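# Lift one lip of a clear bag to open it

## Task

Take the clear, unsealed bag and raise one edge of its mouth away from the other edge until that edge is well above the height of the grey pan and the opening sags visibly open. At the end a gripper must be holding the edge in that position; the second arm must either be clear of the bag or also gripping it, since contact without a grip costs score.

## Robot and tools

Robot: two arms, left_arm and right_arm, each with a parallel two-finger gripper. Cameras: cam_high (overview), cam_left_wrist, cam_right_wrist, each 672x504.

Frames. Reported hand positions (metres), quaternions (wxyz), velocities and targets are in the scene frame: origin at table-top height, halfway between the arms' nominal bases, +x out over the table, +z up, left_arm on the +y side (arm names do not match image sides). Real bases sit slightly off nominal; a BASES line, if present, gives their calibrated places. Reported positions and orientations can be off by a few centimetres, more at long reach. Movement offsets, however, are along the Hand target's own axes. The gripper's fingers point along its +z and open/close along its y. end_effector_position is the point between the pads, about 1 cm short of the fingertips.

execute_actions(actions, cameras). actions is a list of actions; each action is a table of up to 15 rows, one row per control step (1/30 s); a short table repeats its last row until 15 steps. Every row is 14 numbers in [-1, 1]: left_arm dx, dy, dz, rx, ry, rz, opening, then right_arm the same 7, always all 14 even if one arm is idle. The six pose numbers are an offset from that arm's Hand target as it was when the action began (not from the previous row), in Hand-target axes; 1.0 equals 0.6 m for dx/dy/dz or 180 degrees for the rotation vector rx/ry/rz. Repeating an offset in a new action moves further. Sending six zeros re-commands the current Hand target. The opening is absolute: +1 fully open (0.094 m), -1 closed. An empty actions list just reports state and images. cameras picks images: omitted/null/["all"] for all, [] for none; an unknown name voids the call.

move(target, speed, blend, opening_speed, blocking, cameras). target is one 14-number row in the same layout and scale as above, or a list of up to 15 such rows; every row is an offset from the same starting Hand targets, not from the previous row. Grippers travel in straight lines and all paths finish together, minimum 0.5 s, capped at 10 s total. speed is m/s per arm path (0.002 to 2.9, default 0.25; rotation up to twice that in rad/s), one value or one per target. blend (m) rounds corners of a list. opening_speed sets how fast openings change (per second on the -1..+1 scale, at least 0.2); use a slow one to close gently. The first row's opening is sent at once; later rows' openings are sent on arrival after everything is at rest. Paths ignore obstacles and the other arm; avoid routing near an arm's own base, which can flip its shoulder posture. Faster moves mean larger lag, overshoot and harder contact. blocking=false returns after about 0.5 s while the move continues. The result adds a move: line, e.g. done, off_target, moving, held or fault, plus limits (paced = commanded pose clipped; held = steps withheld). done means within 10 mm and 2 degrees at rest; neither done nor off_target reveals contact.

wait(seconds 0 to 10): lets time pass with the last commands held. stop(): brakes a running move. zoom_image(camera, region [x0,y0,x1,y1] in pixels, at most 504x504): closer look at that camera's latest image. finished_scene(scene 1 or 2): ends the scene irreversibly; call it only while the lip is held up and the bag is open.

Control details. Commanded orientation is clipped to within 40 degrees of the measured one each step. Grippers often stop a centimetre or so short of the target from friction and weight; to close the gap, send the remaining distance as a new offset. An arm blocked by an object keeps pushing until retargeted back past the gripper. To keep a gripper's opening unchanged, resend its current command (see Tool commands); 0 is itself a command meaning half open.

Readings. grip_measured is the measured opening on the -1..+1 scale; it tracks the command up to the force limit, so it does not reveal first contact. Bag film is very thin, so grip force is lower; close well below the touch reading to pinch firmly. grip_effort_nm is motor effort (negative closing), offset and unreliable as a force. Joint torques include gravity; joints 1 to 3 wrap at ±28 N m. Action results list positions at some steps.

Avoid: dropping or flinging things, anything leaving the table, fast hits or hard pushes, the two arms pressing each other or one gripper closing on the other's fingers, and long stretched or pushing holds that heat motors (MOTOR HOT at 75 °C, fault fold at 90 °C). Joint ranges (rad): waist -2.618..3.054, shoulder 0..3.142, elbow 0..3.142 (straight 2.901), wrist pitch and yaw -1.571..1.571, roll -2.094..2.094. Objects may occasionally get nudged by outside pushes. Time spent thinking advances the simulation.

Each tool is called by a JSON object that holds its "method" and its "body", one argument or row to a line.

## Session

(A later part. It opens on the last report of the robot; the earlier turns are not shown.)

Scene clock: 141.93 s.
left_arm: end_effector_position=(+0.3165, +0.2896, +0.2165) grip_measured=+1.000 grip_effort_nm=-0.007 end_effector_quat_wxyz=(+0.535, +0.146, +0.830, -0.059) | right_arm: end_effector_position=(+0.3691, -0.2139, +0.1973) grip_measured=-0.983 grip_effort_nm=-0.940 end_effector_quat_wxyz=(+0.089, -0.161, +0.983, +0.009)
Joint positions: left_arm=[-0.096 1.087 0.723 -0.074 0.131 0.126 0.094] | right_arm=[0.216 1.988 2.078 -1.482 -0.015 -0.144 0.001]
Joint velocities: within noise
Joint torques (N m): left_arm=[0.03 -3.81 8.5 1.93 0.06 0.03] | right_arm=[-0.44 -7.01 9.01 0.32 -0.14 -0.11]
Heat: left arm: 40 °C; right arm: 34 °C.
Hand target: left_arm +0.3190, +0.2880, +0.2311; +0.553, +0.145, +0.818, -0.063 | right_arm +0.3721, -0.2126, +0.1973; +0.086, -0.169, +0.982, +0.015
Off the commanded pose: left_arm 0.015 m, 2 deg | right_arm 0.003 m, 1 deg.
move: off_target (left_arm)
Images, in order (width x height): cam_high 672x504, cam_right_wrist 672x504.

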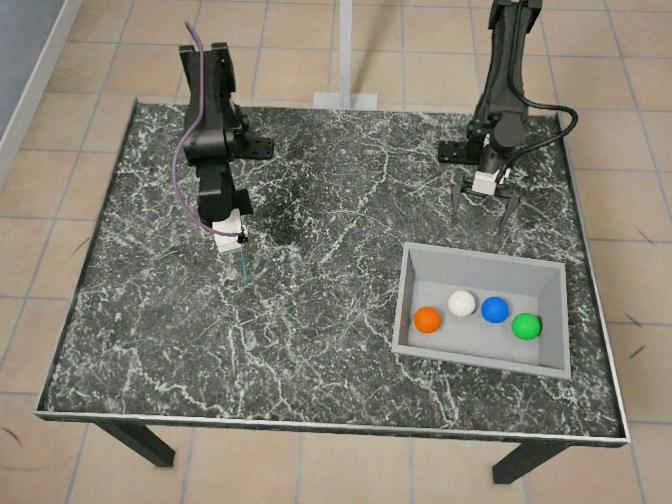

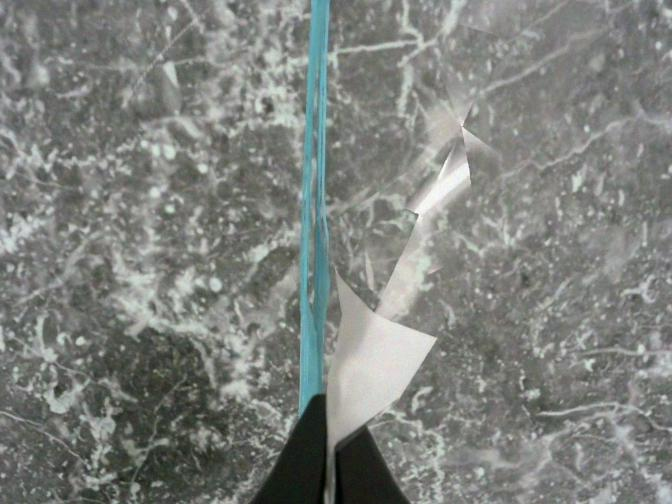

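{"method": "move", "body": {
  "target": [
    [0,0,0,0,0,0,1,0.0562,0.1007,0.3205,0,0,0,-1],
    [0,0,0,0,0,0,1,0.0562,0.1007,0.3205,0,0,0,0.6]
  ],
  "cameras": ["cam_high","cam_right_wrist"],
  "speed": 0.12,
  "opening_speed": 0.8
}}

{"method": "move", "body": {
  "target": [0,0,0,0,0,0,1,-0.023,0,-0.131,0,0,0,0.6],
  "cameras": ["cam_high","cam_right_wrist"],
  "speed": 0.12
}}

Scene clock: 169.50 s.
left_arm: end_effector_position=(+0.3165, +0.2896, +0.2165) grip_measured=+1.000 grip_effort_nm=-0.012 end_effector_quat_wxyz=(+0.535, +0.146, +0.830, -0.059) | right_arm: end_effector_position=(+0.3595, -0.1536, +0.0197) grip_measured=+0.598 grip_effort_nm=0.095 end_effector_quat_wxyz=(+0.103, -0.175, +0.979, +0.020)
Joint positions: left_arm=[-0.096 1.087 0.723 -0.074 0.131 0.126 0.094] | right_arm=[0.366 2.003 1.374 -0.731 -0.009 -0.023 0.075]
Joint velocities: within noise
Joint torques (N m): left_arm=[0.05 -3.79 8.57 1.93 0.07 0.03] | right_arm=[0.28 -6.78 4.23 0.71 0.1 0.11]
Heat: left arm: 41 °C; right arm: 34 °C.
Hand target: left_arm +0.3190, +0.2880, +0.2311; +0.553, +0.145, +0.818, -0.063 | right_arm +0.3521, -0.1553, +0.0021; +0.086, -0.169, +0.982, +0.015
Off the commanded pose: left_arm 0.015 m, 2 deg | right_arm 0.019 m, 2 deg.
move: unfinished (the simulator was too slow to fit another step into this call; the move has ended); target 2's new opening was sent with right_arm's hand 0.018 m and 2 deg from that target
Images, in order (width x height): cam_high 672x504, cam_right_wrist 672x504.

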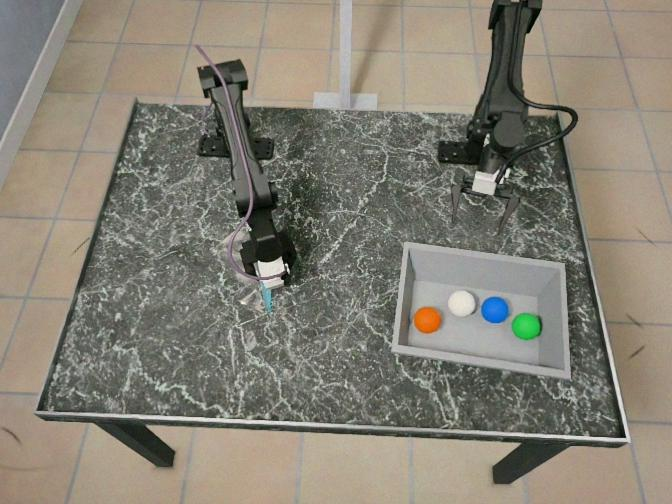

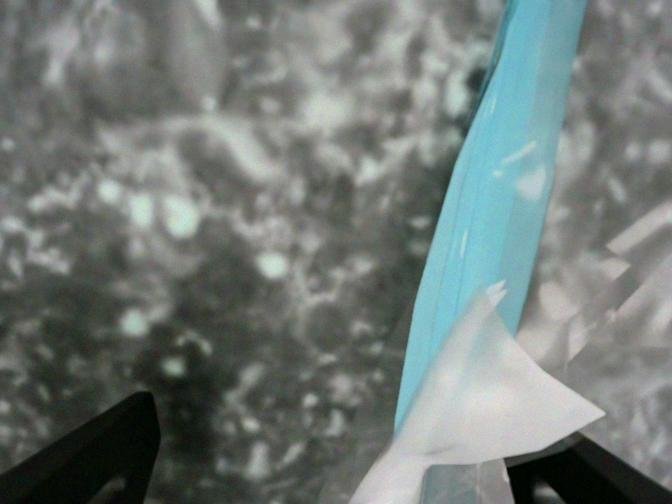

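Scene clock: 171.23 s.
left_arm: end_effector_position=(+0.3165, +0.2896, +0.2165) grip_measured=+1.000 grip_effort_nm=-0.007 end_effector_quat_wxyz=(+0.535, +0.146, +0.830, -0.059) | right_arm: end_effector_position=(+0.3466, -0.1583, +0.0656) grip_measured=+0.598 grip_effort_nm=0.100 end_effector_quat_wxyz=(+0.068, -0.175, +0.982, +0.014)
Joint positions: left_arm=[-0.096 1.087 0.723 -0.074 0.131 0.126 0.094] | right_arm=[0.366 1.963 1.519 -0.988 -0.007 -0.023 0.075]
Joint velocities: within noise
Joint torques (N m): left_arm=[0.01 -3.81 8.57 1.93 0.05 0.02] | right_arm=[0.27 -10.09 8.95 0.23 0.08 0.11]
Heat: left arm: 41 °C; right arm: 34 °C.
Hand target: left_arm +0.3190, +0.2880, +0.2311; +0.553, +0.145, +0.818, -0.063 | right_arm +0.3520, -0.1554, +0.0819; +0.086, -0.169, +0.982, +0.015
Off the commanded pose: left_arm 0.015 m, 2 deg | right_arm 0.017 m, 2 deg.
move: off_target (left_arm, right_arm)
Images, in order (width x height): cam_high 672x504, cam_right_wrist 672x504.

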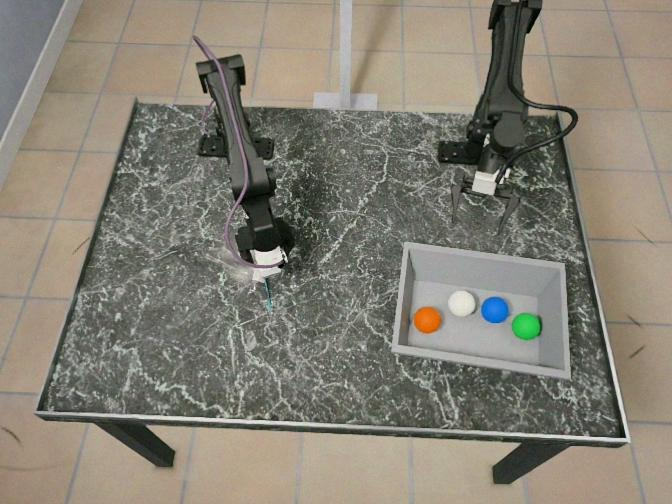

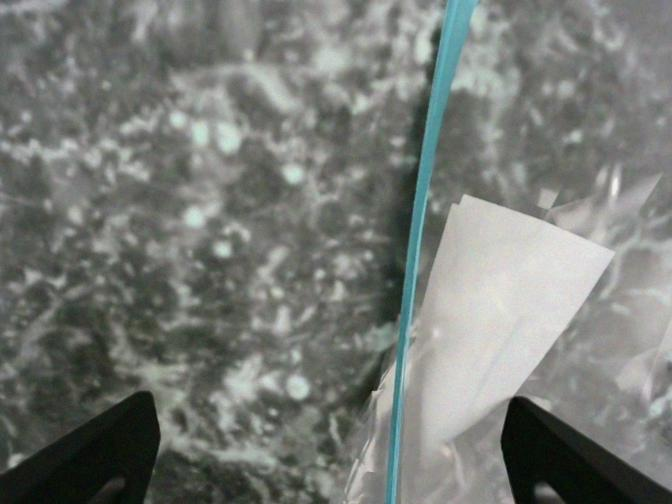

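{"method": "move", "body": {
  "target": [0,0,0,0,0,0,1,-0.02,0,-0.115,0,0,0,1],
  "cameras": ["cam_high","cam_right_wrist"],
  "speed": 0.12
}}

Scene clock: 174.63 s.
left_arm: end_effector_position=(+0.3165, +0.2896, +0.2165) grip_measured=+1.000 grip_effort_nm=-0.007 end_effector_quat_wxyz=(+0.535, +0.146, +0.830, -0.059) | right_arm: end_effector_position=(+0.3491, -0.1575, +0.1348) grip_measured=+0.998 grip_effort_nm=0.090 end_effector_quat_wxyz=(+0.067, -0.172, +0.983, +0.014)
Joint positions: left_arm=[-0.096 1.087 0.723 -0.074 0.131 0.126 0.094] | right_arm=[0.366 1.957 1.788 -1.265 -0.007 -0.017 0.094]
Joint velocities: within noise
Joint torques (N m): left_arm=[0.03 -3.81 8.51 1.94 0.07 0.02] | right_arm=[0.25 -10.06 9.29 0.23 0.08 0.11]
Heat: left arm: 42 °C; right arm: 35 °C.
Hand target: left_arm +0.3190, +0.2880, +0.2311; +0.553, +0.145, +0.818, -0.063 | right_arm +0.3519, -0.1555, +0.1519; +0.086, -0.169, +0.982, +0.015
Off the commanded pose: left_arm 0.015 m, 2 deg | right_arm 0.017 m, 2 deg.
move: off_target (left_arm, right_arm)
Images, in order (width x height): cam_high 672x504, cam_right_wrist 672x504.

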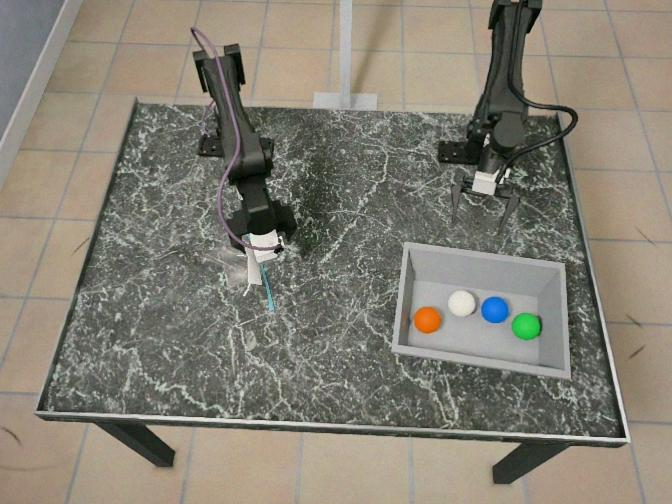

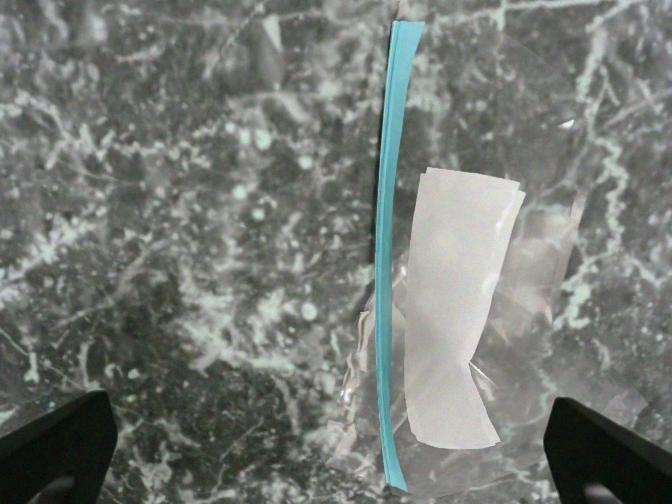

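{"method": "zoom_image", "body": {
  "camera": "cam_right_wrist",
  "region": [310, 0, 560, 260]
}}

{"method": "zoom_image", "body": {
  "camera": "cam_right_wrist",
  "region": [310, 244, 560, 504]
}}

Scaled by 1.938 from the camera's 672x504 image, which has a finer 960x720 frame.

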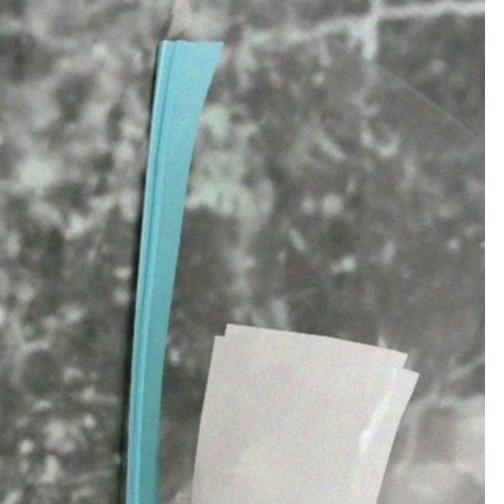

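Scaled by 1.938 from the camera's 672x504 image, which has a finer 960x720 frame.

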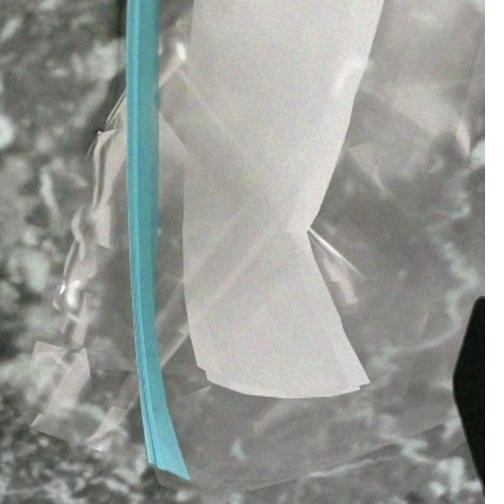

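{"method": "move", "body": {
  "target": [0,0,0,0,0,0,1,0.044,-0.058,0.2465,0,0,0,0.6],
  "cameras": ["cam_right_wrist"],
  "speed": 0.1
}}

{"method": "move", "body": {
  "target": [0,0,0,0,0,0,1,0,0,0,0,0,0,-1],
  "cameras": ["cam_right_wrist"],
  "opening_speed": 0.6
}}

Scene clock: 184.40 s.
left_arm: end_effector_position=(+0.3165, +0.2896, +0.2165) grip_measured=+1.000 grip_effort_nm=-0.007 end_effector_quat_wxyz=(+0.535, +0.146, +0.830, -0.059) | right_arm: end_effector_position=(+0.3677, -0.1863, +0.0186) grip_measured=+0.602 grip_effort_nm=-0.100 end_effector_quat_wxyz=(+0.099, -0.166, +0.981, +0.011)
Joint positions: left_arm=[-0.096 1.087 0.723 -0.074 0.131 0.126 0.094] | right_arm=[0.287 2.008 1.379 -0.743 -0.006 -0.085 0.075]
Joint velocities: within noise
Joint torques (N m): left_arm=[0.01 -3.81 8.54 1.92 0.05 0.01] | right_arm=[-0.65 -6.82 4.23 0.79 -0.11 -0.1]
Heat: left arm: 42 °C; right arm: 35 °C.
Hand target: left_arm +0.3190, +0.2880, +0.2311; +0.553, +0.145, +0.818, -0.063 | right_arm +0.3633, -0.1883, +0.0018; +0.086, -0.169, +0.982, +0.015
Off the commanded pose: left_arm 0.015 m, 2 deg | right_arm 0.018 m, 2 deg.
move: off_target (left_arm, right_arm)
Images, in order (width x height): cam_right_wrist 672x504.

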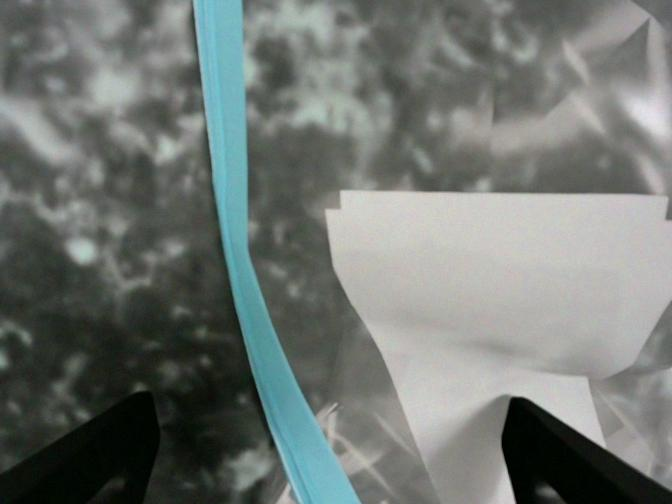

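Scene clock: 187.57 s.
left_arm: end_effector_position=(+0.3165, +0.2896, +0.2165) grip_measured=+1.000 grip_effort_nm=-0.007 end_effector_quat_wxyz=(+0.535, +0.146, +0.830, -0.059) | right_arm: end_effector_position=(+0.3685, -0.1864, +0.0188) grip_measured=-0.987 grip_effort_nm=-0.730 end_effector_quat_wxyz=(+0.100, -0.167, +0.981, +0.011)
Joint positions: left_arm=[-0.096 1.087 0.723 -0.074 0.131 0.126 0.094] | right_arm=[0.286 2.008 1.379 -0.74 -0.006 -0.088 0.001]
Joint velocities: within noise
Joint torques (N m): left_arm=[0.02 -3.81 8.53 1.93 0.05 0.03] | right_arm=[-0.62 -6.8 4.23 0.76 -0.11 -0.1]
Heat: left arm: 42 °C; right arm: 35 °C.
Hand target: left_arm +0.3190, +0.2880, +0.2311; +0.553, +0.145, +0.818, -0.063 | right_arm +0.3633, -0.1883, +0.0018; +0.086, -0.169, +0.982, +0.015
Off the commanded pose: left_arm 0.015 m, 2 deg | right_arm 0.018 m, 2 deg.
move: off_target (left_arm, right_arm)
Images, in order (width x height): cam_right_wrist 672x504.

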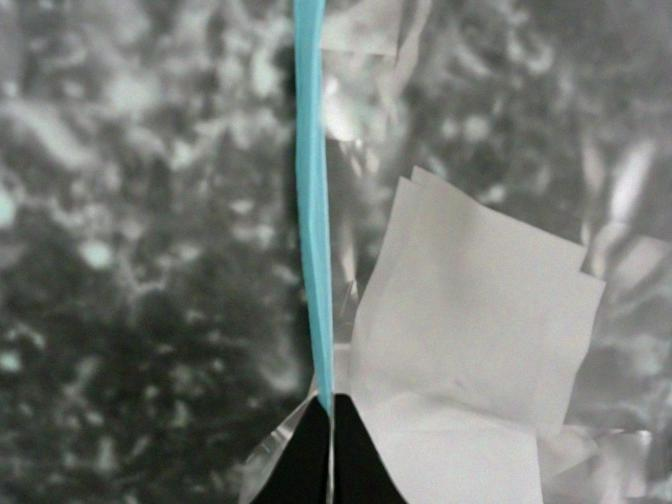

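{"method": "move", "body": {
  "target": [0,0,0,0,0,0,1,-0.0358,0.1677,-0.197,0,0,0,-1],
  "cameras": ["cam_high","cam_right_wrist"],
  "speed": 0.1
}}

{"method": "zoom_image", "body": {
  "camera": "cam_right_wrist",
  "region": [180, 0, 530, 504]
}}

Scene clock: 195.33 s.
left_arm: end_effector_position=(+0.3165, +0.2896, +0.2165) grip_measured=+1.000 grip_effort_nm=-0.007 end_effector_quat_wxyz=(+0.535, +0.146, +0.830, -0.059) | right_arm: end_effector_position=(+0.3244, -0.0940, +0.1039) grip_measured=-0.987 grip_effort_nm=-0.725 end_effector_quat_wxyz=(+0.064, -0.177, +0.982, +0.017)
Joint positions: left_arm=[-0.096 1.087 0.723 -0.074 0.131 0.126 0.094] | right_arm=[0.541 1.974 1.689 -1.154 0.008 0.147 0.001]
Joint velocities: within noise
Joint torques (N m): left_arm=[0.01 -3.84 8.51 1.93 0.06 0.02] | right_arm=[0.1 -10.24 9.46 0.22 0.13 0.1]
Heat: left arm: 42 °C; right arm: 35 °C.
Hand target: left_arm +0.3190, +0.2880, +0.2311; +0.553, +0.145, +0.818, -0.063 | right_arm +0.3303, -0.0934, +0.1219; +0.086, -0.169, +0.982, +0.015
Off the commanded pose: left_arm 0.015 m, 2 deg | right_arm 0.019 m, 3 deg.
move: off_target (left_arm, right_arm)
Images, in order (width x height): cam_high 672x504, cam_right_wrist 672x504.

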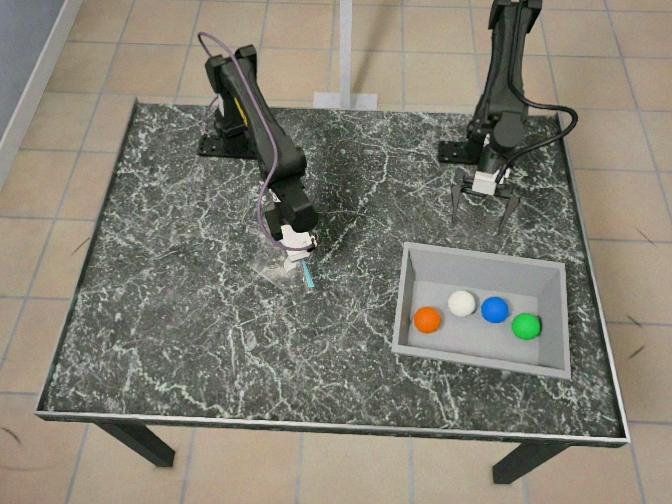

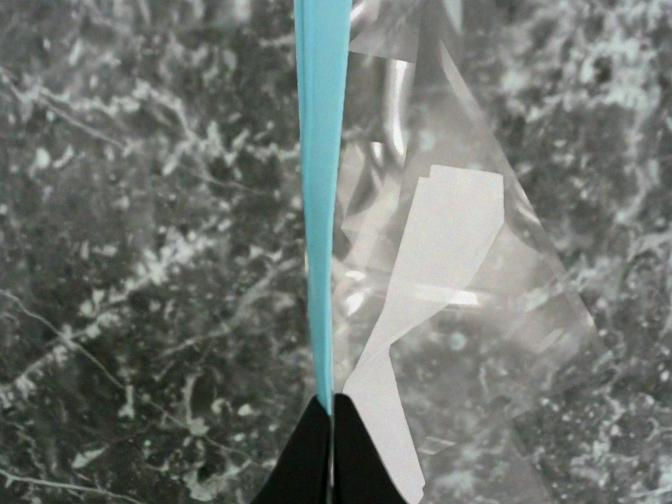

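Scaled by 1.000.

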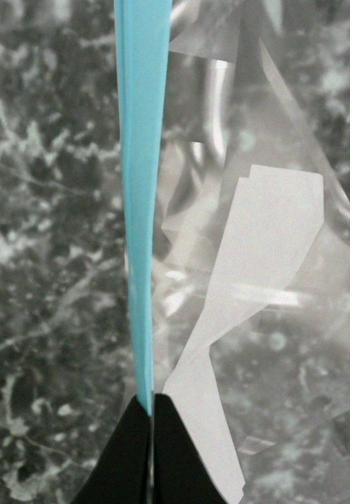

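{"method": "move", "body": {
  "target": [
    [0,0,0,0,0,0,1,0.0127,0.1548,0.0825,0,0,0,-1],
    [0,0,0,0,0,0,1,0.0322,0.1812,0.196,0,0,0,-1]
  ],
  "cameras": ["cam_high","cam_right_wrist"],
  "speed": 0.1
}}

{"method": "zoom_image", "body": {
  "camera": "cam_high",
  "region": [200, 180, 420, 360]
}}

Scene clock: 204.57 s.
left_arm: end_effector_position=(+0.3165, +0.2896, +0.2165) grip_measured=+1.000 grip_effort_nm=-0.012 end_effector_quat_wxyz=(+0.535, +0.146, +0.830, -0.059) | right_arm: end_effector_position=(+0.2971, +0.0121, +0.0182) grip_measured=-0.987 grip_effort_nm=-0.716 end_effector_quat_wxyz=(+0.089, -0.171, +0.981, +0.028)
Joint positions: left_arm=[-0.096 1.087 0.723 -0.074 0.131 0.126 0.094] | right_arm=[0.797 2.147 1.594 -0.838 0.051 0.411 0.001]
Joint velocities: within noise
Joint torques (N m): left_arm=[0.01 -3.78 8.5 1.93 0.05 0.02] | right_arm=[0.46 -8.03 4.75 0.74 0.18 0.11]
Heat: left arm: 43 °C; right arm: 35 °C.
Hand target: left_arm +0.3190, +0.2880, +0.2311; +0.553, +0.145, +0.818, -0.063 | right_arm +0.2952, +0.0097, +0.0029; +0.086, -0.169, +0.982, +0.015
Off the commanded pose: left_arm 0.015 m, 2 deg | right_arm 0.016 m, 2 deg.
move: off_target (left_arm, right_arm)
Images, in order (width x height): cam_high 672x504, cam_right_wrist 672x504.

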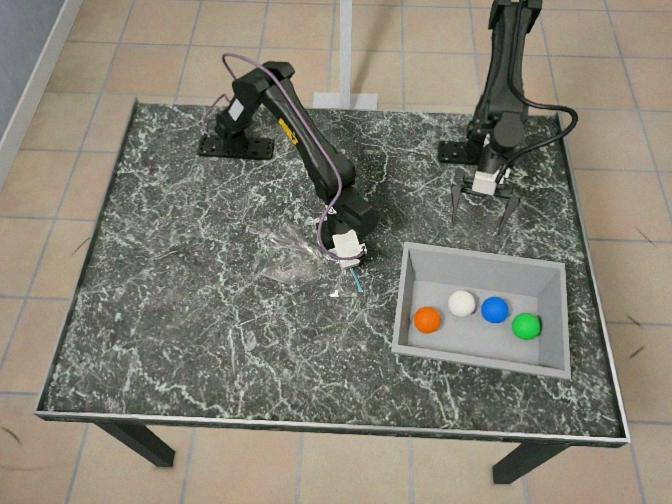

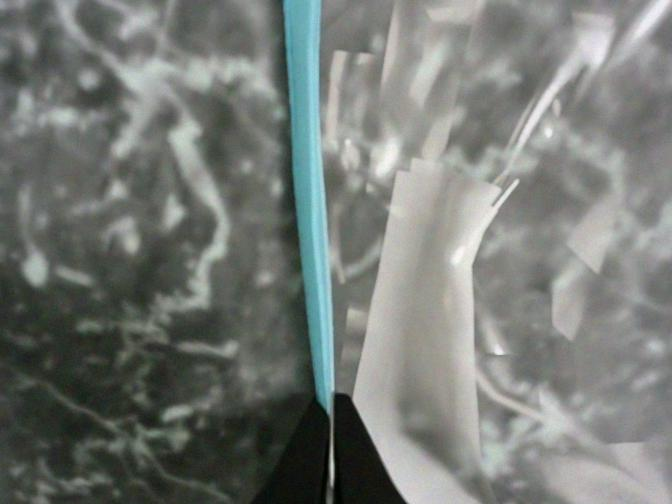

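Scaled by 2.291 from the camera's 672x504 image, which has a finer 960x720 frame.

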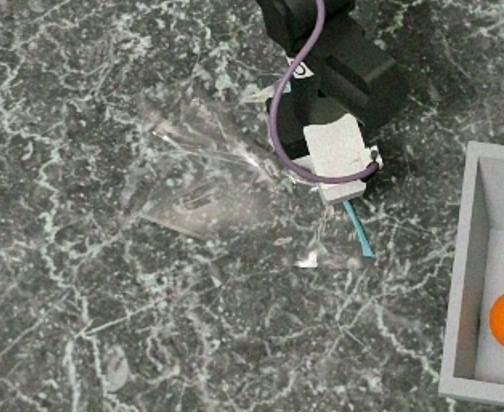

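{"method": "move", "body": {
  "target": [
    [0,0,0,0,0,0,1,0,0,0,0,0,0,-0.6],
    [0,0,0,0,0,0,1,-0.026,0,-0.148,0,0,0,-0.6],
    [0,0,0,0,0,0,1,-0.026,0,-0.148,0,0,0,0.6]
  ],
  "cameras": ["cam_high","cam_right_wrist"],
  "speed": 0.1
}}

{"method": "zoom_image", "body": {
  "camera": "cam_high",
  "region": [200, 180, 420, 360]
}}

Scene clock: 213.57 s.
left_arm: end_effector_position=(+0.3165, +0.2896, +0.2165) grip_measured=+1.000 grip_effort_nm=-0.007 end_effector_quat_wxyz=(+0.535, +0.146, +0.830, -0.059) | right_arm: end_effector_position=(+0.2903, +0.0056, +0.0727) grip_measured=+0.598 grip_effort_nm=0.100 end_effector_quat_wxyz=(+0.062, -0.170, +0.983, +0.011)
Joint positions: left_arm=[-0.096 1.087 0.723 -0.074 0.131 0.126 0.094] | right_arm=[0.797 2.125 1.791 -1.12 0.051 0.416 0.075]
Joint velocities: within noise
Joint torques (N m): left_arm=[0.01 -3.84 8.5 1.94 0.06 0.02] | right_arm=[0.44 -11.74 9.2 0.21 0.17 0.11]
Heat: left arm: 43 °C; right arm: 34 °C.
Hand target: left_arm +0.3190, +0.2880, +0.2311; +0.553, +0.145, +0.818, -0.063 | right_arm +0.2952, +0.0096, +0.0931; +0.086, -0.169, +0.982, +0.015
Off the commanded pose: left_arm 0.015 m, 2 deg | right_arm 0.021 m, 3 deg.
move: off_target (left_arm, right_arm); target 3's new opening was sent with right_arm's hand 0.021 m and 3 deg from that target
Images, in order (width x height): cam_high 672x504, cam_right_wrist 672x504.

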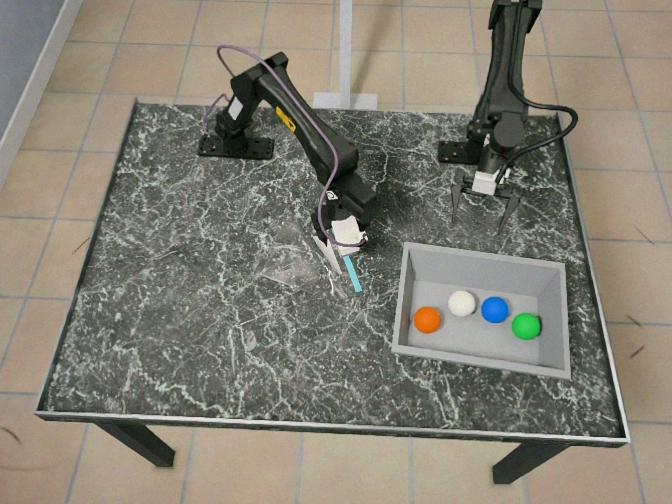

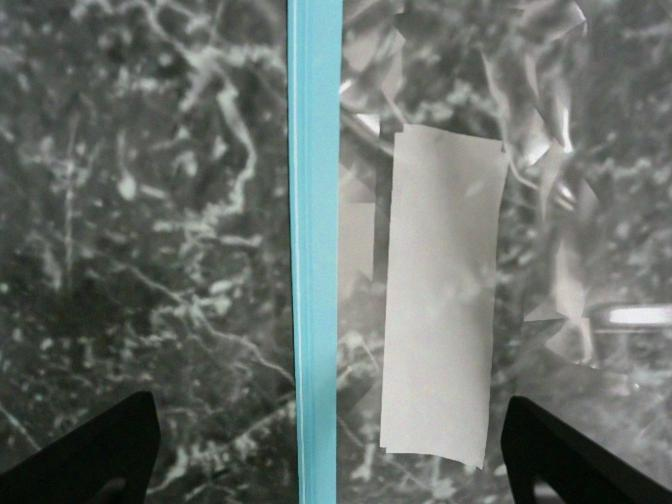

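Scaled by 2.291 from the camera's 672x504 image, which has a finer 960x720 frame.

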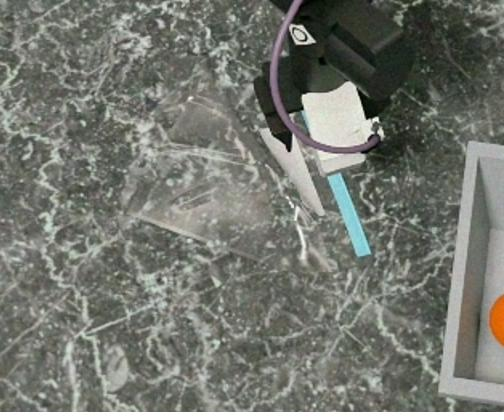

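{"method": "move", "body": {
  "target": [0,0,0,0,0,0,1,0.0125,-0.06,0.0707,0.025,0,0,0.6],
  "cameras": ["cam_right_wrist"],
  "speed": 0.1
}}

Scene clock: 219.83 s.
left_arm: end_effector_position=(+0.3165, +0.2896, +0.2165) grip_measured=+1.000 grip_effort_nm=-0.007 end_effector_quat_wxyz=(+0.535, +0.146, +0.830, -0.059) | right_arm: end_effector_position=(+0.3033, -0.0205, +0.0442) grip_measured=+0.598 grip_effort_nm=0.085 end_effector_quat_wxyz=(+0.075, -0.160, +0.984, -0.020)
Joint positions: left_arm=[-0.096 1.087 0.723 -0.074 0.131 0.126 0.094] | right_arm=[0.757 2.123 1.67 -1.011 0.112 0.393 0.075]
Joint velocities: left_arm=[0.002 0.012 -0.002 -0.037 -0.037 -0.154 0] | right_arm=[within noise]
Joint torques (N m): left_arm=[0.03 -3.84 8.53 1.94 0.05 0.03] | right_arm=[-0.14 -11.62 4.55 0.56 0.26 -0.09]
Heat: left arm: 43 °C; right arm: 35 °C.
Hand target: left_arm +0.3190, +0.2880, +0.2311; +0.553, +0.145, +0.818, -0.063 | right_arm +0.3072, -0.0244, +0.0499; +0.093, -0.165, +0.982, -0.023
Off the commanded pose: left_arm 0.015 m, 2 deg | right_arm 0.008 m, 2 deg.
move: off_target (left_arm)
Images, in order (width x height): cam_right_wrist 672x504.

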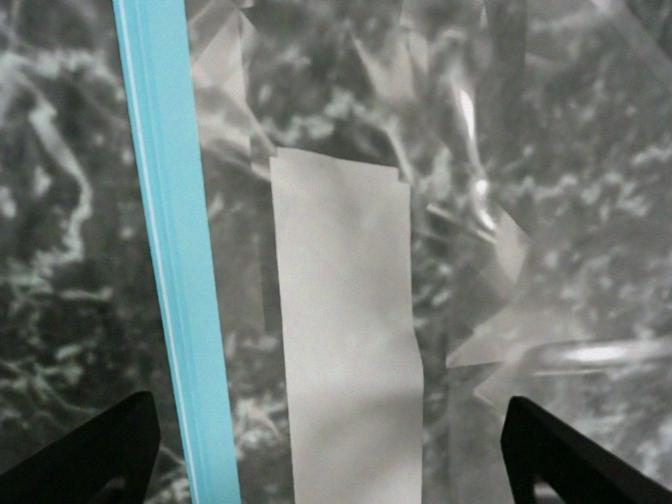

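{"method": "move", "body": {
  "target": [
    [0,0,0,0,0,0,1,0.0033,-0.0152,0.021,0,0,0,0.6],
    [0,0,0,0,0,0,1,0.0138,-0.0107,0.0798,0,0,0,0.6]
  ],
  "cameras": ["cam_right_wrist"],
  "speed": 0.06
}}

Scene clock: 228.87 s.
left_arm: end_effector_position=(+0.3165, +0.2896, +0.2165) grip_measured=+1.000 grip_effort_nm=-0.007 end_effector_quat_wxyz=(+0.535, +0.146, +0.830, -0.059) | right_arm: end_effector_position=(+0.3136, -0.0244, +0.0173) grip_measured=+0.598 grip_effort_nm=0.105 end_effector_quat_wxyz=(+0.099, -0.164, +0.981, -0.007)
Joint positions: left_arm=[-0.096 1.087 0.723 -0.074 0.131 0.126 0.094] | right_arm=[0.735 2.121 1.548 -0.834 0.112 0.357 0.075]
Joint velocities: within noise
Joint torques (N m): left_arm=[0.05 -3.85 8.51 1.93 0.05 0.02] | right_arm=[-0.36 -8.53 3.33 0.72 0.21 -0.1]
Heat: left arm: 44 °C; right arm: 36 °C.
Hand target: left_arm +0.3190, +0.2880, +0.2311; +0.553, +0.145, +0.818, -0.063 | right_arm +0.3106, -0.0338, +0.0020; +0.093, -0.165, +0.982, -0.023
Off the commanded pose: left_arm 0.015 m, 2 deg | right_arm 0.018 m, 2 deg.
move: off_target (left_arm, right_arm)
Images, in order (width x height): cam_right_wrist 672x504.

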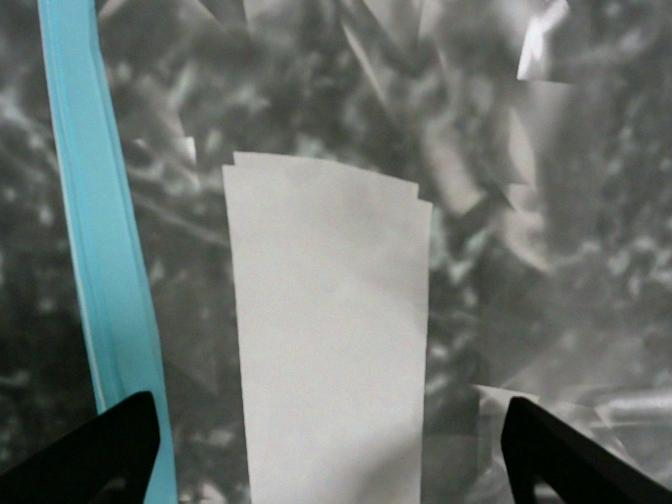

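{"method": "move", "body": {
  "target": [
    [0,0,0,0,0,0,1,0.0014,0.0006,0.008,0,0,0,0.6],
    [0,0,0,0,0,0,1,0.0014,0.0006,0.008,0,0,0,0]
  ],
  "cameras": ["cam_right_wrist"],
  "opening_speed": 0.4
}}

Scene clock: 237.07 s.
left_arm: end_effector_position=(+0.3165, +0.2896, +0.2165) grip_measured=+1.000 grip_effort_nm=-0.002 end_effector_quat_wxyz=(+0.535, +0.146, +0.830, -0.059) | right_arm: end_effector_position=(+0.3203, -0.0189, +0.0169) grip_measured=+0.002 grip_effort_nm=-0.125 end_effector_quat_wxyz=(+0.116, -0.157, +0.981, +0.004)
Joint positions: left_arm=[-0.096 1.087 0.723 -0.074 0.131 0.126 0.094] | right_arm=[0.735 2.12 1.538 -0.784 0.112 0.37 0.047]
Joint velocities: within noise
Joint torques (N m): left_arm=[0.03 -3.84 8.53 1.93 0.08 0.03] | right_arm=[-0.35 -8.05 3.52 0.43 0.22 -0.1]
Heat: left arm: 44 °C; right arm: 35 °C.
Hand target: left_arm +0.3190, +0.2880, +0.2311; +0.553, +0.145, +0.818, -0.063 | right_arm +0.3107, -0.0338, -0.0030; +0.093, -0.165, +0.982, -0.023
Off the commanded pose: left_arm 0.015 m, 2 deg | right_arm 0.027 m, 4 deg.
move: off_target (left_arm, right_arm); target 2's new opening was sent with right_arm's hand 0.023 m and 3 deg from that target
Images, in order (width x height): cam_right_wrist 672x504.

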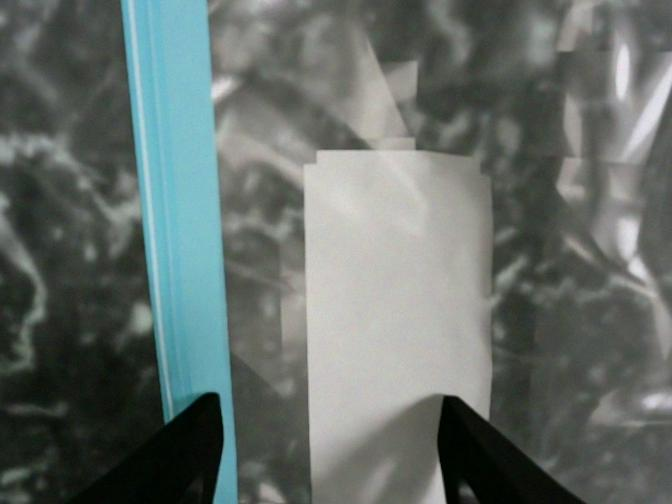

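{"method": "move", "body": {
  "target": [0,0,0,0,0,0,1,0,0,0,0,0,0,-0.6],
  "cameras": ["cam_right_wrist"],
  "opening_speed": 0.4
}}

Scene clock: 241.87 s.
left_arm: end_effector_position=(+0.3165, +0.2896, +0.2165) grip_measured=+1.000 grip_effort_nm=-0.002 end_effector_quat_wxyz=(+0.535, +0.146, +0.830, -0.059) | right_arm: end_effector_position=(+0.3203, -0.0189, +0.0169) grip_measured=-0.598 grip_effort_nm=-0.115 end_effector_quat_wxyz=(+0.116, -0.157, +0.981, +0.004)
Joint positions: left_arm=[-0.096 1.087 0.723 -0.074 0.131 0.126 0.094] | right_arm=[0.735 2.12 1.538 -0.784 0.112 0.37 0.019]
Joint velocities: within noise
Joint torques (N m): left_arm=[-0.01 -3.81 8.51 1.94 0.05 0.03] | right_arm=[-0.35 -8.06 3.52 0.42 0.21 -0.1]
Heat: left arm: 44 °C; right arm: 35 °C.
Hand target: left_arm +0.3190, +0.2880, +0.2311; +0.553, +0.145, +0.818, -0.063 | right_arm +0.3107, -0.0338, -0.0029; +0.093, -0.165, +0.982, -0.023
Off the commanded pose: left_arm 0.015 m, 2 deg | right_arm 0.027 m, 4 deg.
move: off_target (left_arm, right_arm)
Images, in order (width x height): cam_right_wrist 672x504.

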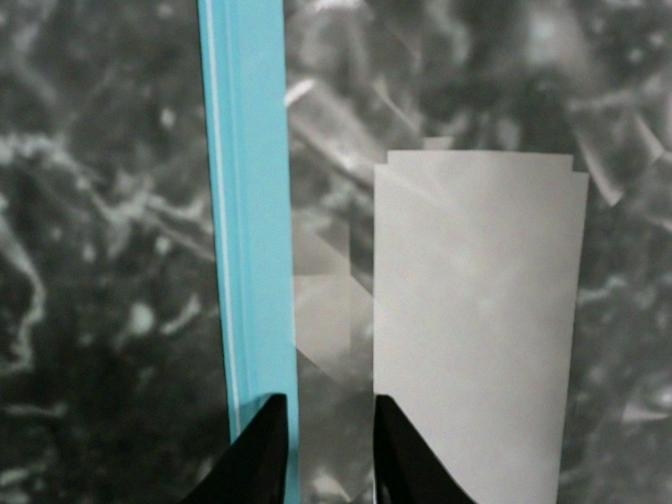

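{"method": "move", "body": {
  "target": [
    [0,0,0,0,0,0,1,-0.014,-0.006,-0.0786,0,0,0,-0.6],
    [0,0,0,0,0,0,1,-0.1105,-0.0343,-0.0593,-0.010,0,-0.022,0.6]
  ],
  "cameras": ["cam_right_wrist"],
  "speed": 0.12
}}

Scene clock: 267.87 s.
left_arm: end_effector_position=(+0.3165, +0.2896, +0.2165) grip_measured=+1.000 grip_effort_nm=-0.012 end_effector_quat_wxyz=(+0.535, +0.146, +0.830, -0.059) | right_arm: end_effector_position=(+0.3693, -0.0346, +0.0480) grip_measured=+0.598 grip_effort_nm=0.095 end_effector_quat_wxyz=(+0.094, -0.197, +0.976, -0.012)
Joint positions: left_arm=[-0.096 1.087 0.723 -0.074 0.131 0.126 0.094] | right_arm=[0.637 2.251 1.886 -1.041 0.095 0.193 0.075]
Joint velocities: within noise
Joint torques (N m): left_arm=[0.06 -3.82 8.51 1.93 0.06 0.02] | right_arm=[0.03 -8.65 9.66 0.3 -0.08 -0.11]
Heat: left arm: 45 °C; right arm: 35 °C.
Hand target: left_arm +0.3190, +0.2880, +0.2311; +0.553, +0.145, +0.818, -0.063 | right_arm +0.3721, -0.0310, +0.0451; +0.089, -0.200, +0.976, -0.011
Off the commanded pose: left_arm 0.015 m, 2 deg | right_arm 0.005 m, 1 deg.
move: off_target (left_arm)
Images, in order (width x height): cam_right_wrist 672x504.

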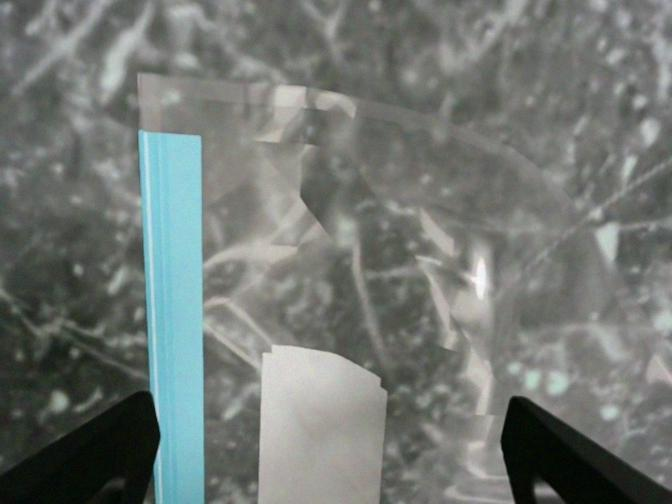

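{"method": "move", "body": {
  "target": [0,0,0,0,0,0,1,0.0127,0.0043,0.0739,0,0,0,0.6],
  "cameras": ["cam_right_wrist"],
  "speed": 0.06
}}

{"method": "move", "body": {
  "target": [0,0,0,0,0,0,1,0,0,0,0,0,0,0],
  "cameras": ["cam_right_wrist"],
  "opening_speed": 0.4
}}

Scene clock: 274.93 s.
left_arm: end_effector_position=(+0.3165, +0.2896, +0.2165) grip_measured=+1.000 grip_effort_nm=-0.012 end_effector_quat_wxyz=(+0.535, +0.146, +0.830, -0.059) | right_arm: end_effector_position=(+0.3754, -0.0298, +0.0205) grip_measured=+0.598 grip_effort_nm=0.085 end_effector_quat_wxyz=(+0.102, -0.197, +0.975, -0.007)
Joint positions: left_arm=[-0.096 1.087 0.723 -0.074 0.131 0.126 0.094] | right_arm=[0.637 2.286 1.83 -0.932 0.092 0.193 0.075]
Joint velocities: within noise
Joint torques (N m): left_arm=[0.01 -3.85 8.53 1.93 0.06 0.02] | right_arm=[0.01 -8.62 4.66 0.75 -0.07 -0.1]
Heat: left arm: 45 °C; right arm: 35 °C.
Hand target: left_arm +0.3190, +0.2880, +0.2311; +0.553, +0.145, +0.818, -0.063 | right_arm +0.3721, -0.0310, +0.0001; +0.089, -0.200, +0.976, -0.011
Off the commanded pose: left_arm 0.015 m, 2 deg | right_arm 0.021 m, 2 deg.
move: off_target (left_arm, right_arm)
Images, in order (width x height): cam_right_wrist 672x504.

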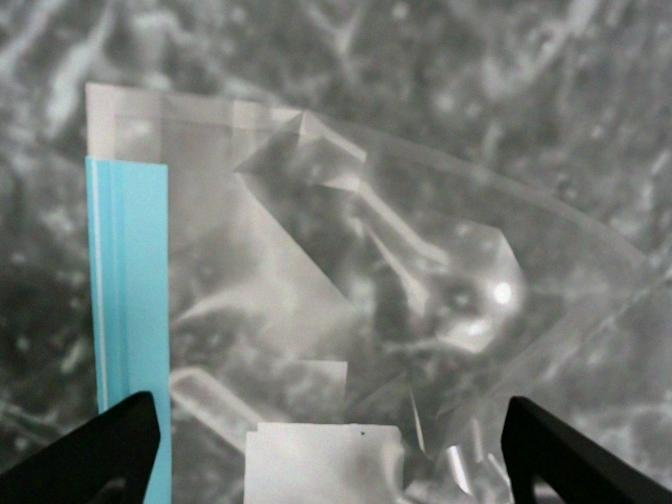

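Scene clock: 276.93 s.
left_arm: end_effector_position=(+0.3165, +0.2896, +0.2165) grip_measured=+1.000 grip_effort_nm=-0.012 end_effector_quat_wxyz=(+0.535, +0.146, +0.830, -0.059) | right_arm: end_effector_position=(+0.3757, -0.0296, +0.0205) grip_measured=+0.002 grip_effort_nm=-0.110 end_effector_quat_wxyz=(+0.103, -0.197, +0.975, -0.007)
Joint positions: left_arm=[-0.096 1.087 0.723 -0.074 0.131 0.126 0.094] | right_arm=[0.637 2.286 1.83 -0.93 0.092 0.193 0.047]
Joint velocities: within noise
Joint torques (N m): left_arm=[-0.01 -3.82 8.51 1.94 0.06 0.03] | right_arm=[-0.03 -8.65 4.66 0.74 -0.07 -0.1]
Heat: left arm: 45 °C; right arm: 35 °C.
Hand target: left_arm +0.3190, +0.2880, +0.2311; +0.553, +0.145, +0.818, -0.063 | right_arm +0.3721, -0.0310, +0.0001; +0.089, -0.200, +0.976, -0.011
Off the commanded pose: left_arm 0.015 m, 2 deg | right_arm 0.021 m, 2 deg.
move: off_target (left_arm, right_arm)
Images, in order (width x height): cam_right_wrist 672x504.

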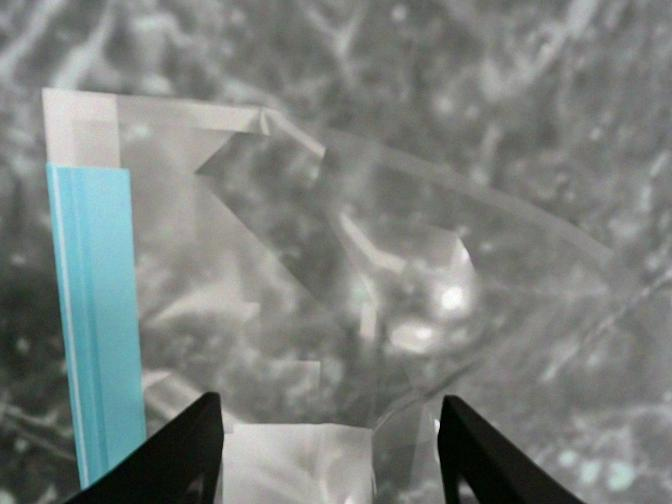

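{"method": "move", "body": {
  "target": [0,0,0,0,0,0,1,0.0014,0.0005,0.0082,0,0,0,-0.6],
  "cameras": ["cam_right_wrist"],
  "opening_speed": 0.4
}}

Scene clock: 282.23 s.
left_arm: end_effector_position=(+0.3165, +0.2896, +0.2165) grip_measured=+1.000 grip_effort_nm=-0.007 end_effector_quat_wxyz=(+0.535, +0.146, +0.830, -0.059) | right_arm: end_effector_position=(+0.3775, -0.0284, +0.0188) grip_measured=-0.598 grip_effort_nm=-0.120 end_effector_quat_wxyz=(+0.108, -0.197, +0.975, -0.005)
Joint positions: left_arm=[-0.096 1.087 0.723 -0.074 0.131 0.126 0.094] | right_arm=[0.637 2.286 1.821 -0.91 0.092 0.193 0.019]
Joint velocities: within noise
Joint torques (N m): left_arm=[0.02 -3.79 8.5 1.93 0.05 0.02] | right_arm=[-0.05 -8.28 4.51 0.72 -0.05 -0.1]
Heat: left arm: 45 °C; right arm: 35 °C.
Hand target: left_arm +0.3190, +0.2880, +0.2311; +0.553, +0.145, +0.818, -0.063 | right_arm +0.3721, -0.0310, -0.0049; +0.089, -0.200, +0.976, -0.011
Off the commanded pose: left_arm 0.015 m, 2 deg | right_arm 0.024 m, 2 deg.
move: off_target (left_arm, right_arm)
Images, in order (width x height): cam_right_wrist 672x504.

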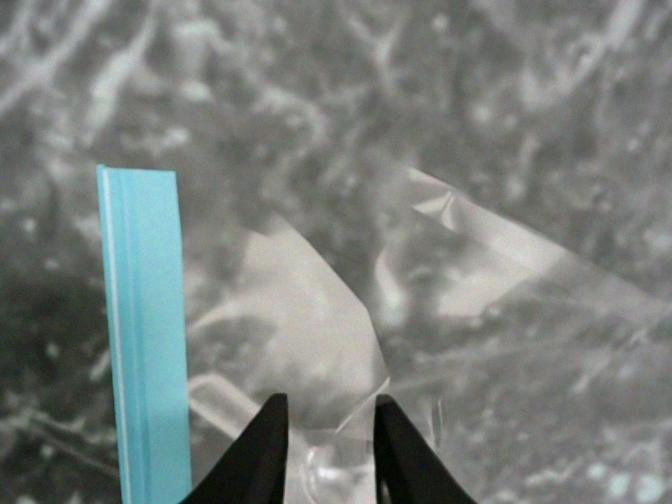

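{"method": "move", "body": {
  "target": [0,0,0,0,0,0,1,0,0,0,0,0,0,-1],
  "cameras": ["cam_right_wrist"],
  "opening_speed": 0.4
}}

{"method": "move", "body": {
  "target": [0,0,0,0,0,0,1,-0.028,-0.0095,-0.164,0,0,0,-1],
  "cameras": ["cam_high","cam_right_wrist"],
  "speed": 0.08
}}

{"method": "zoom_image", "body": {
  "camera": "cam_right_wrist",
  "region": [180, 0, 530, 504]
}}

Scene clock: 288.67 s.
left_arm: end_effector_position=(+0.3165, +0.2896, +0.2165) grip_measured=+1.000 grip_effort_nm=-0.012 end_effector_quat_wxyz=(+0.535, +0.146, +0.830, -0.059) | right_arm: end_effector_position=(+0.3778, -0.0282, +0.0189) grip_measured=-0.991 grip_effort_nm=-0.471 end_effector_quat_wxyz=(+0.109, -0.197, +0.974, -0.004)
Joint positions: left_arm=[-0.096 1.087 0.723 -0.074 0.131 0.126 0.094] | right_arm=[0.637 2.286 1.821 -0.909 0.092 0.193 0]
Joint velocities: within noise
Joint torques (N m): left_arm=[-0.01 -3.81 8.55 1.93 0.06 0.03] | right_arm=[-0.05 -8.29 4.52 0.71 -0.06 -0.1]
Heat: left arm: 46 °C; right arm: 35 °C.
Hand target: left_arm +0.3190, +0.2880, +0.2311; +0.553, +0.145, +0.818, -0.063 | right_arm +0.3721, -0.0310, -0.0049; +0.089, -0.200, +0.976, -0.011
Off the commanded pose: left_arm 0.015 m, 2 deg | right_arm 0.025 m, 2 deg.
move: off_target (left_arm, right_arm)
Images, in order (width x height): cam_right_wrist 672x504.

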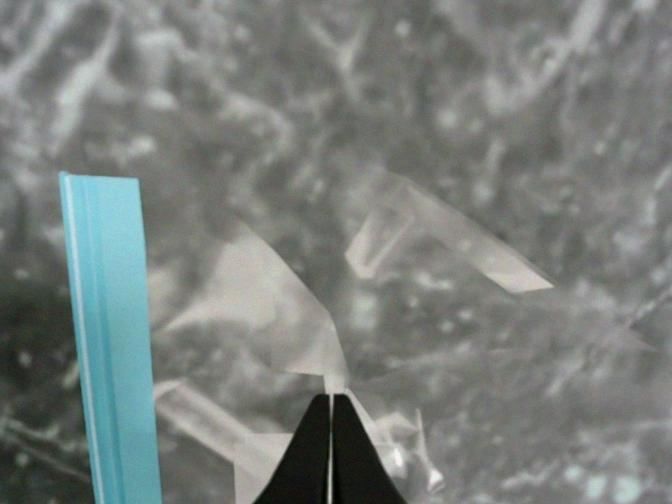

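Scene clock: 290.90 s.
left_arm: end_effector_position=(+0.3165, +0.2896, +0.2165) grip_measured=+1.000 grip_effort_nm=-0.012 end_effector_quat_wxyz=(+0.535, +0.146, +0.830, -0.059) | right_arm: end_effector_position=(+0.3683, -0.0347, +0.0801) grip_measured=-0.991 grip_effort_nm=-0.471 end_effector_quat_wxyz=(+0.075, -0.199, +0.977, -0.018)
Joint positions: left_arm=[-0.096 1.087 0.723 -0.074 0.131 0.126 0.094] | right_arm=[0.637 2.286 2.077 -1.237 0.092 0.193 0]
Joint velocities: within noise
Joint torques (N m): left_arm=[0.05 -3.81 8.5 1.93 0.05 0.03] | right_arm=[-0.06 -11.69 9.44 0.22 -0.05 -0.1]
Heat: left arm: 46 °C; right arm: 35 °C.
Hand target: left_arm +0.3190, +0.2880, +0.2311; +0.553, +0.145, +0.818, -0.063 | right_arm +0.3720, -0.0310, +0.0952; +0.089, -0.200, +0.976, -0.011
Off the commanded pose: left_arm 0.015 m, 2 deg | right_arm 0.016 m, 2 deg.
move: off_target (left_arm, right_arm)
Images, in order (width x height): cam_high 672x504, cam_right_wrist 672x504.

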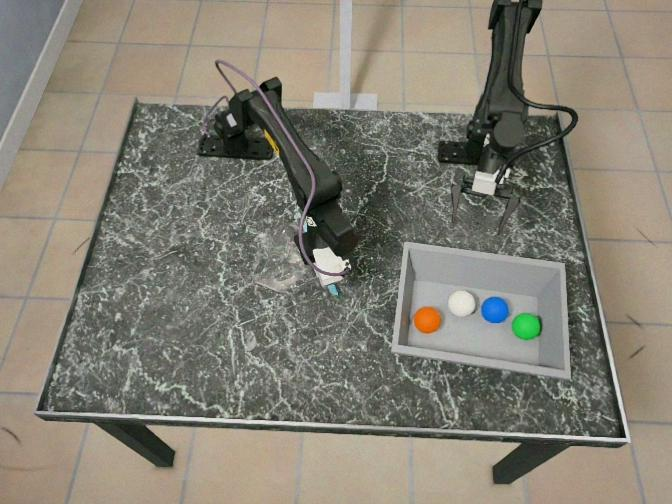

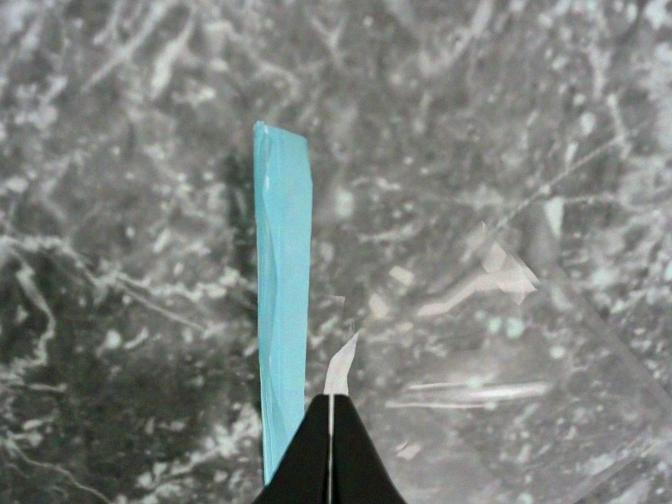

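Scaled by 1.000.

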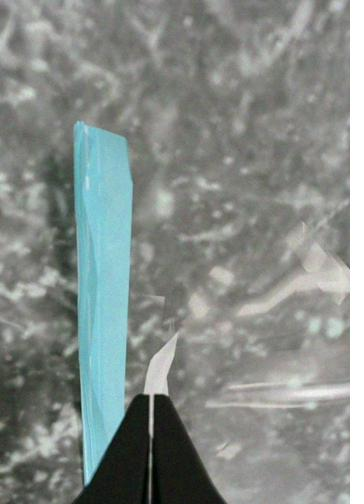

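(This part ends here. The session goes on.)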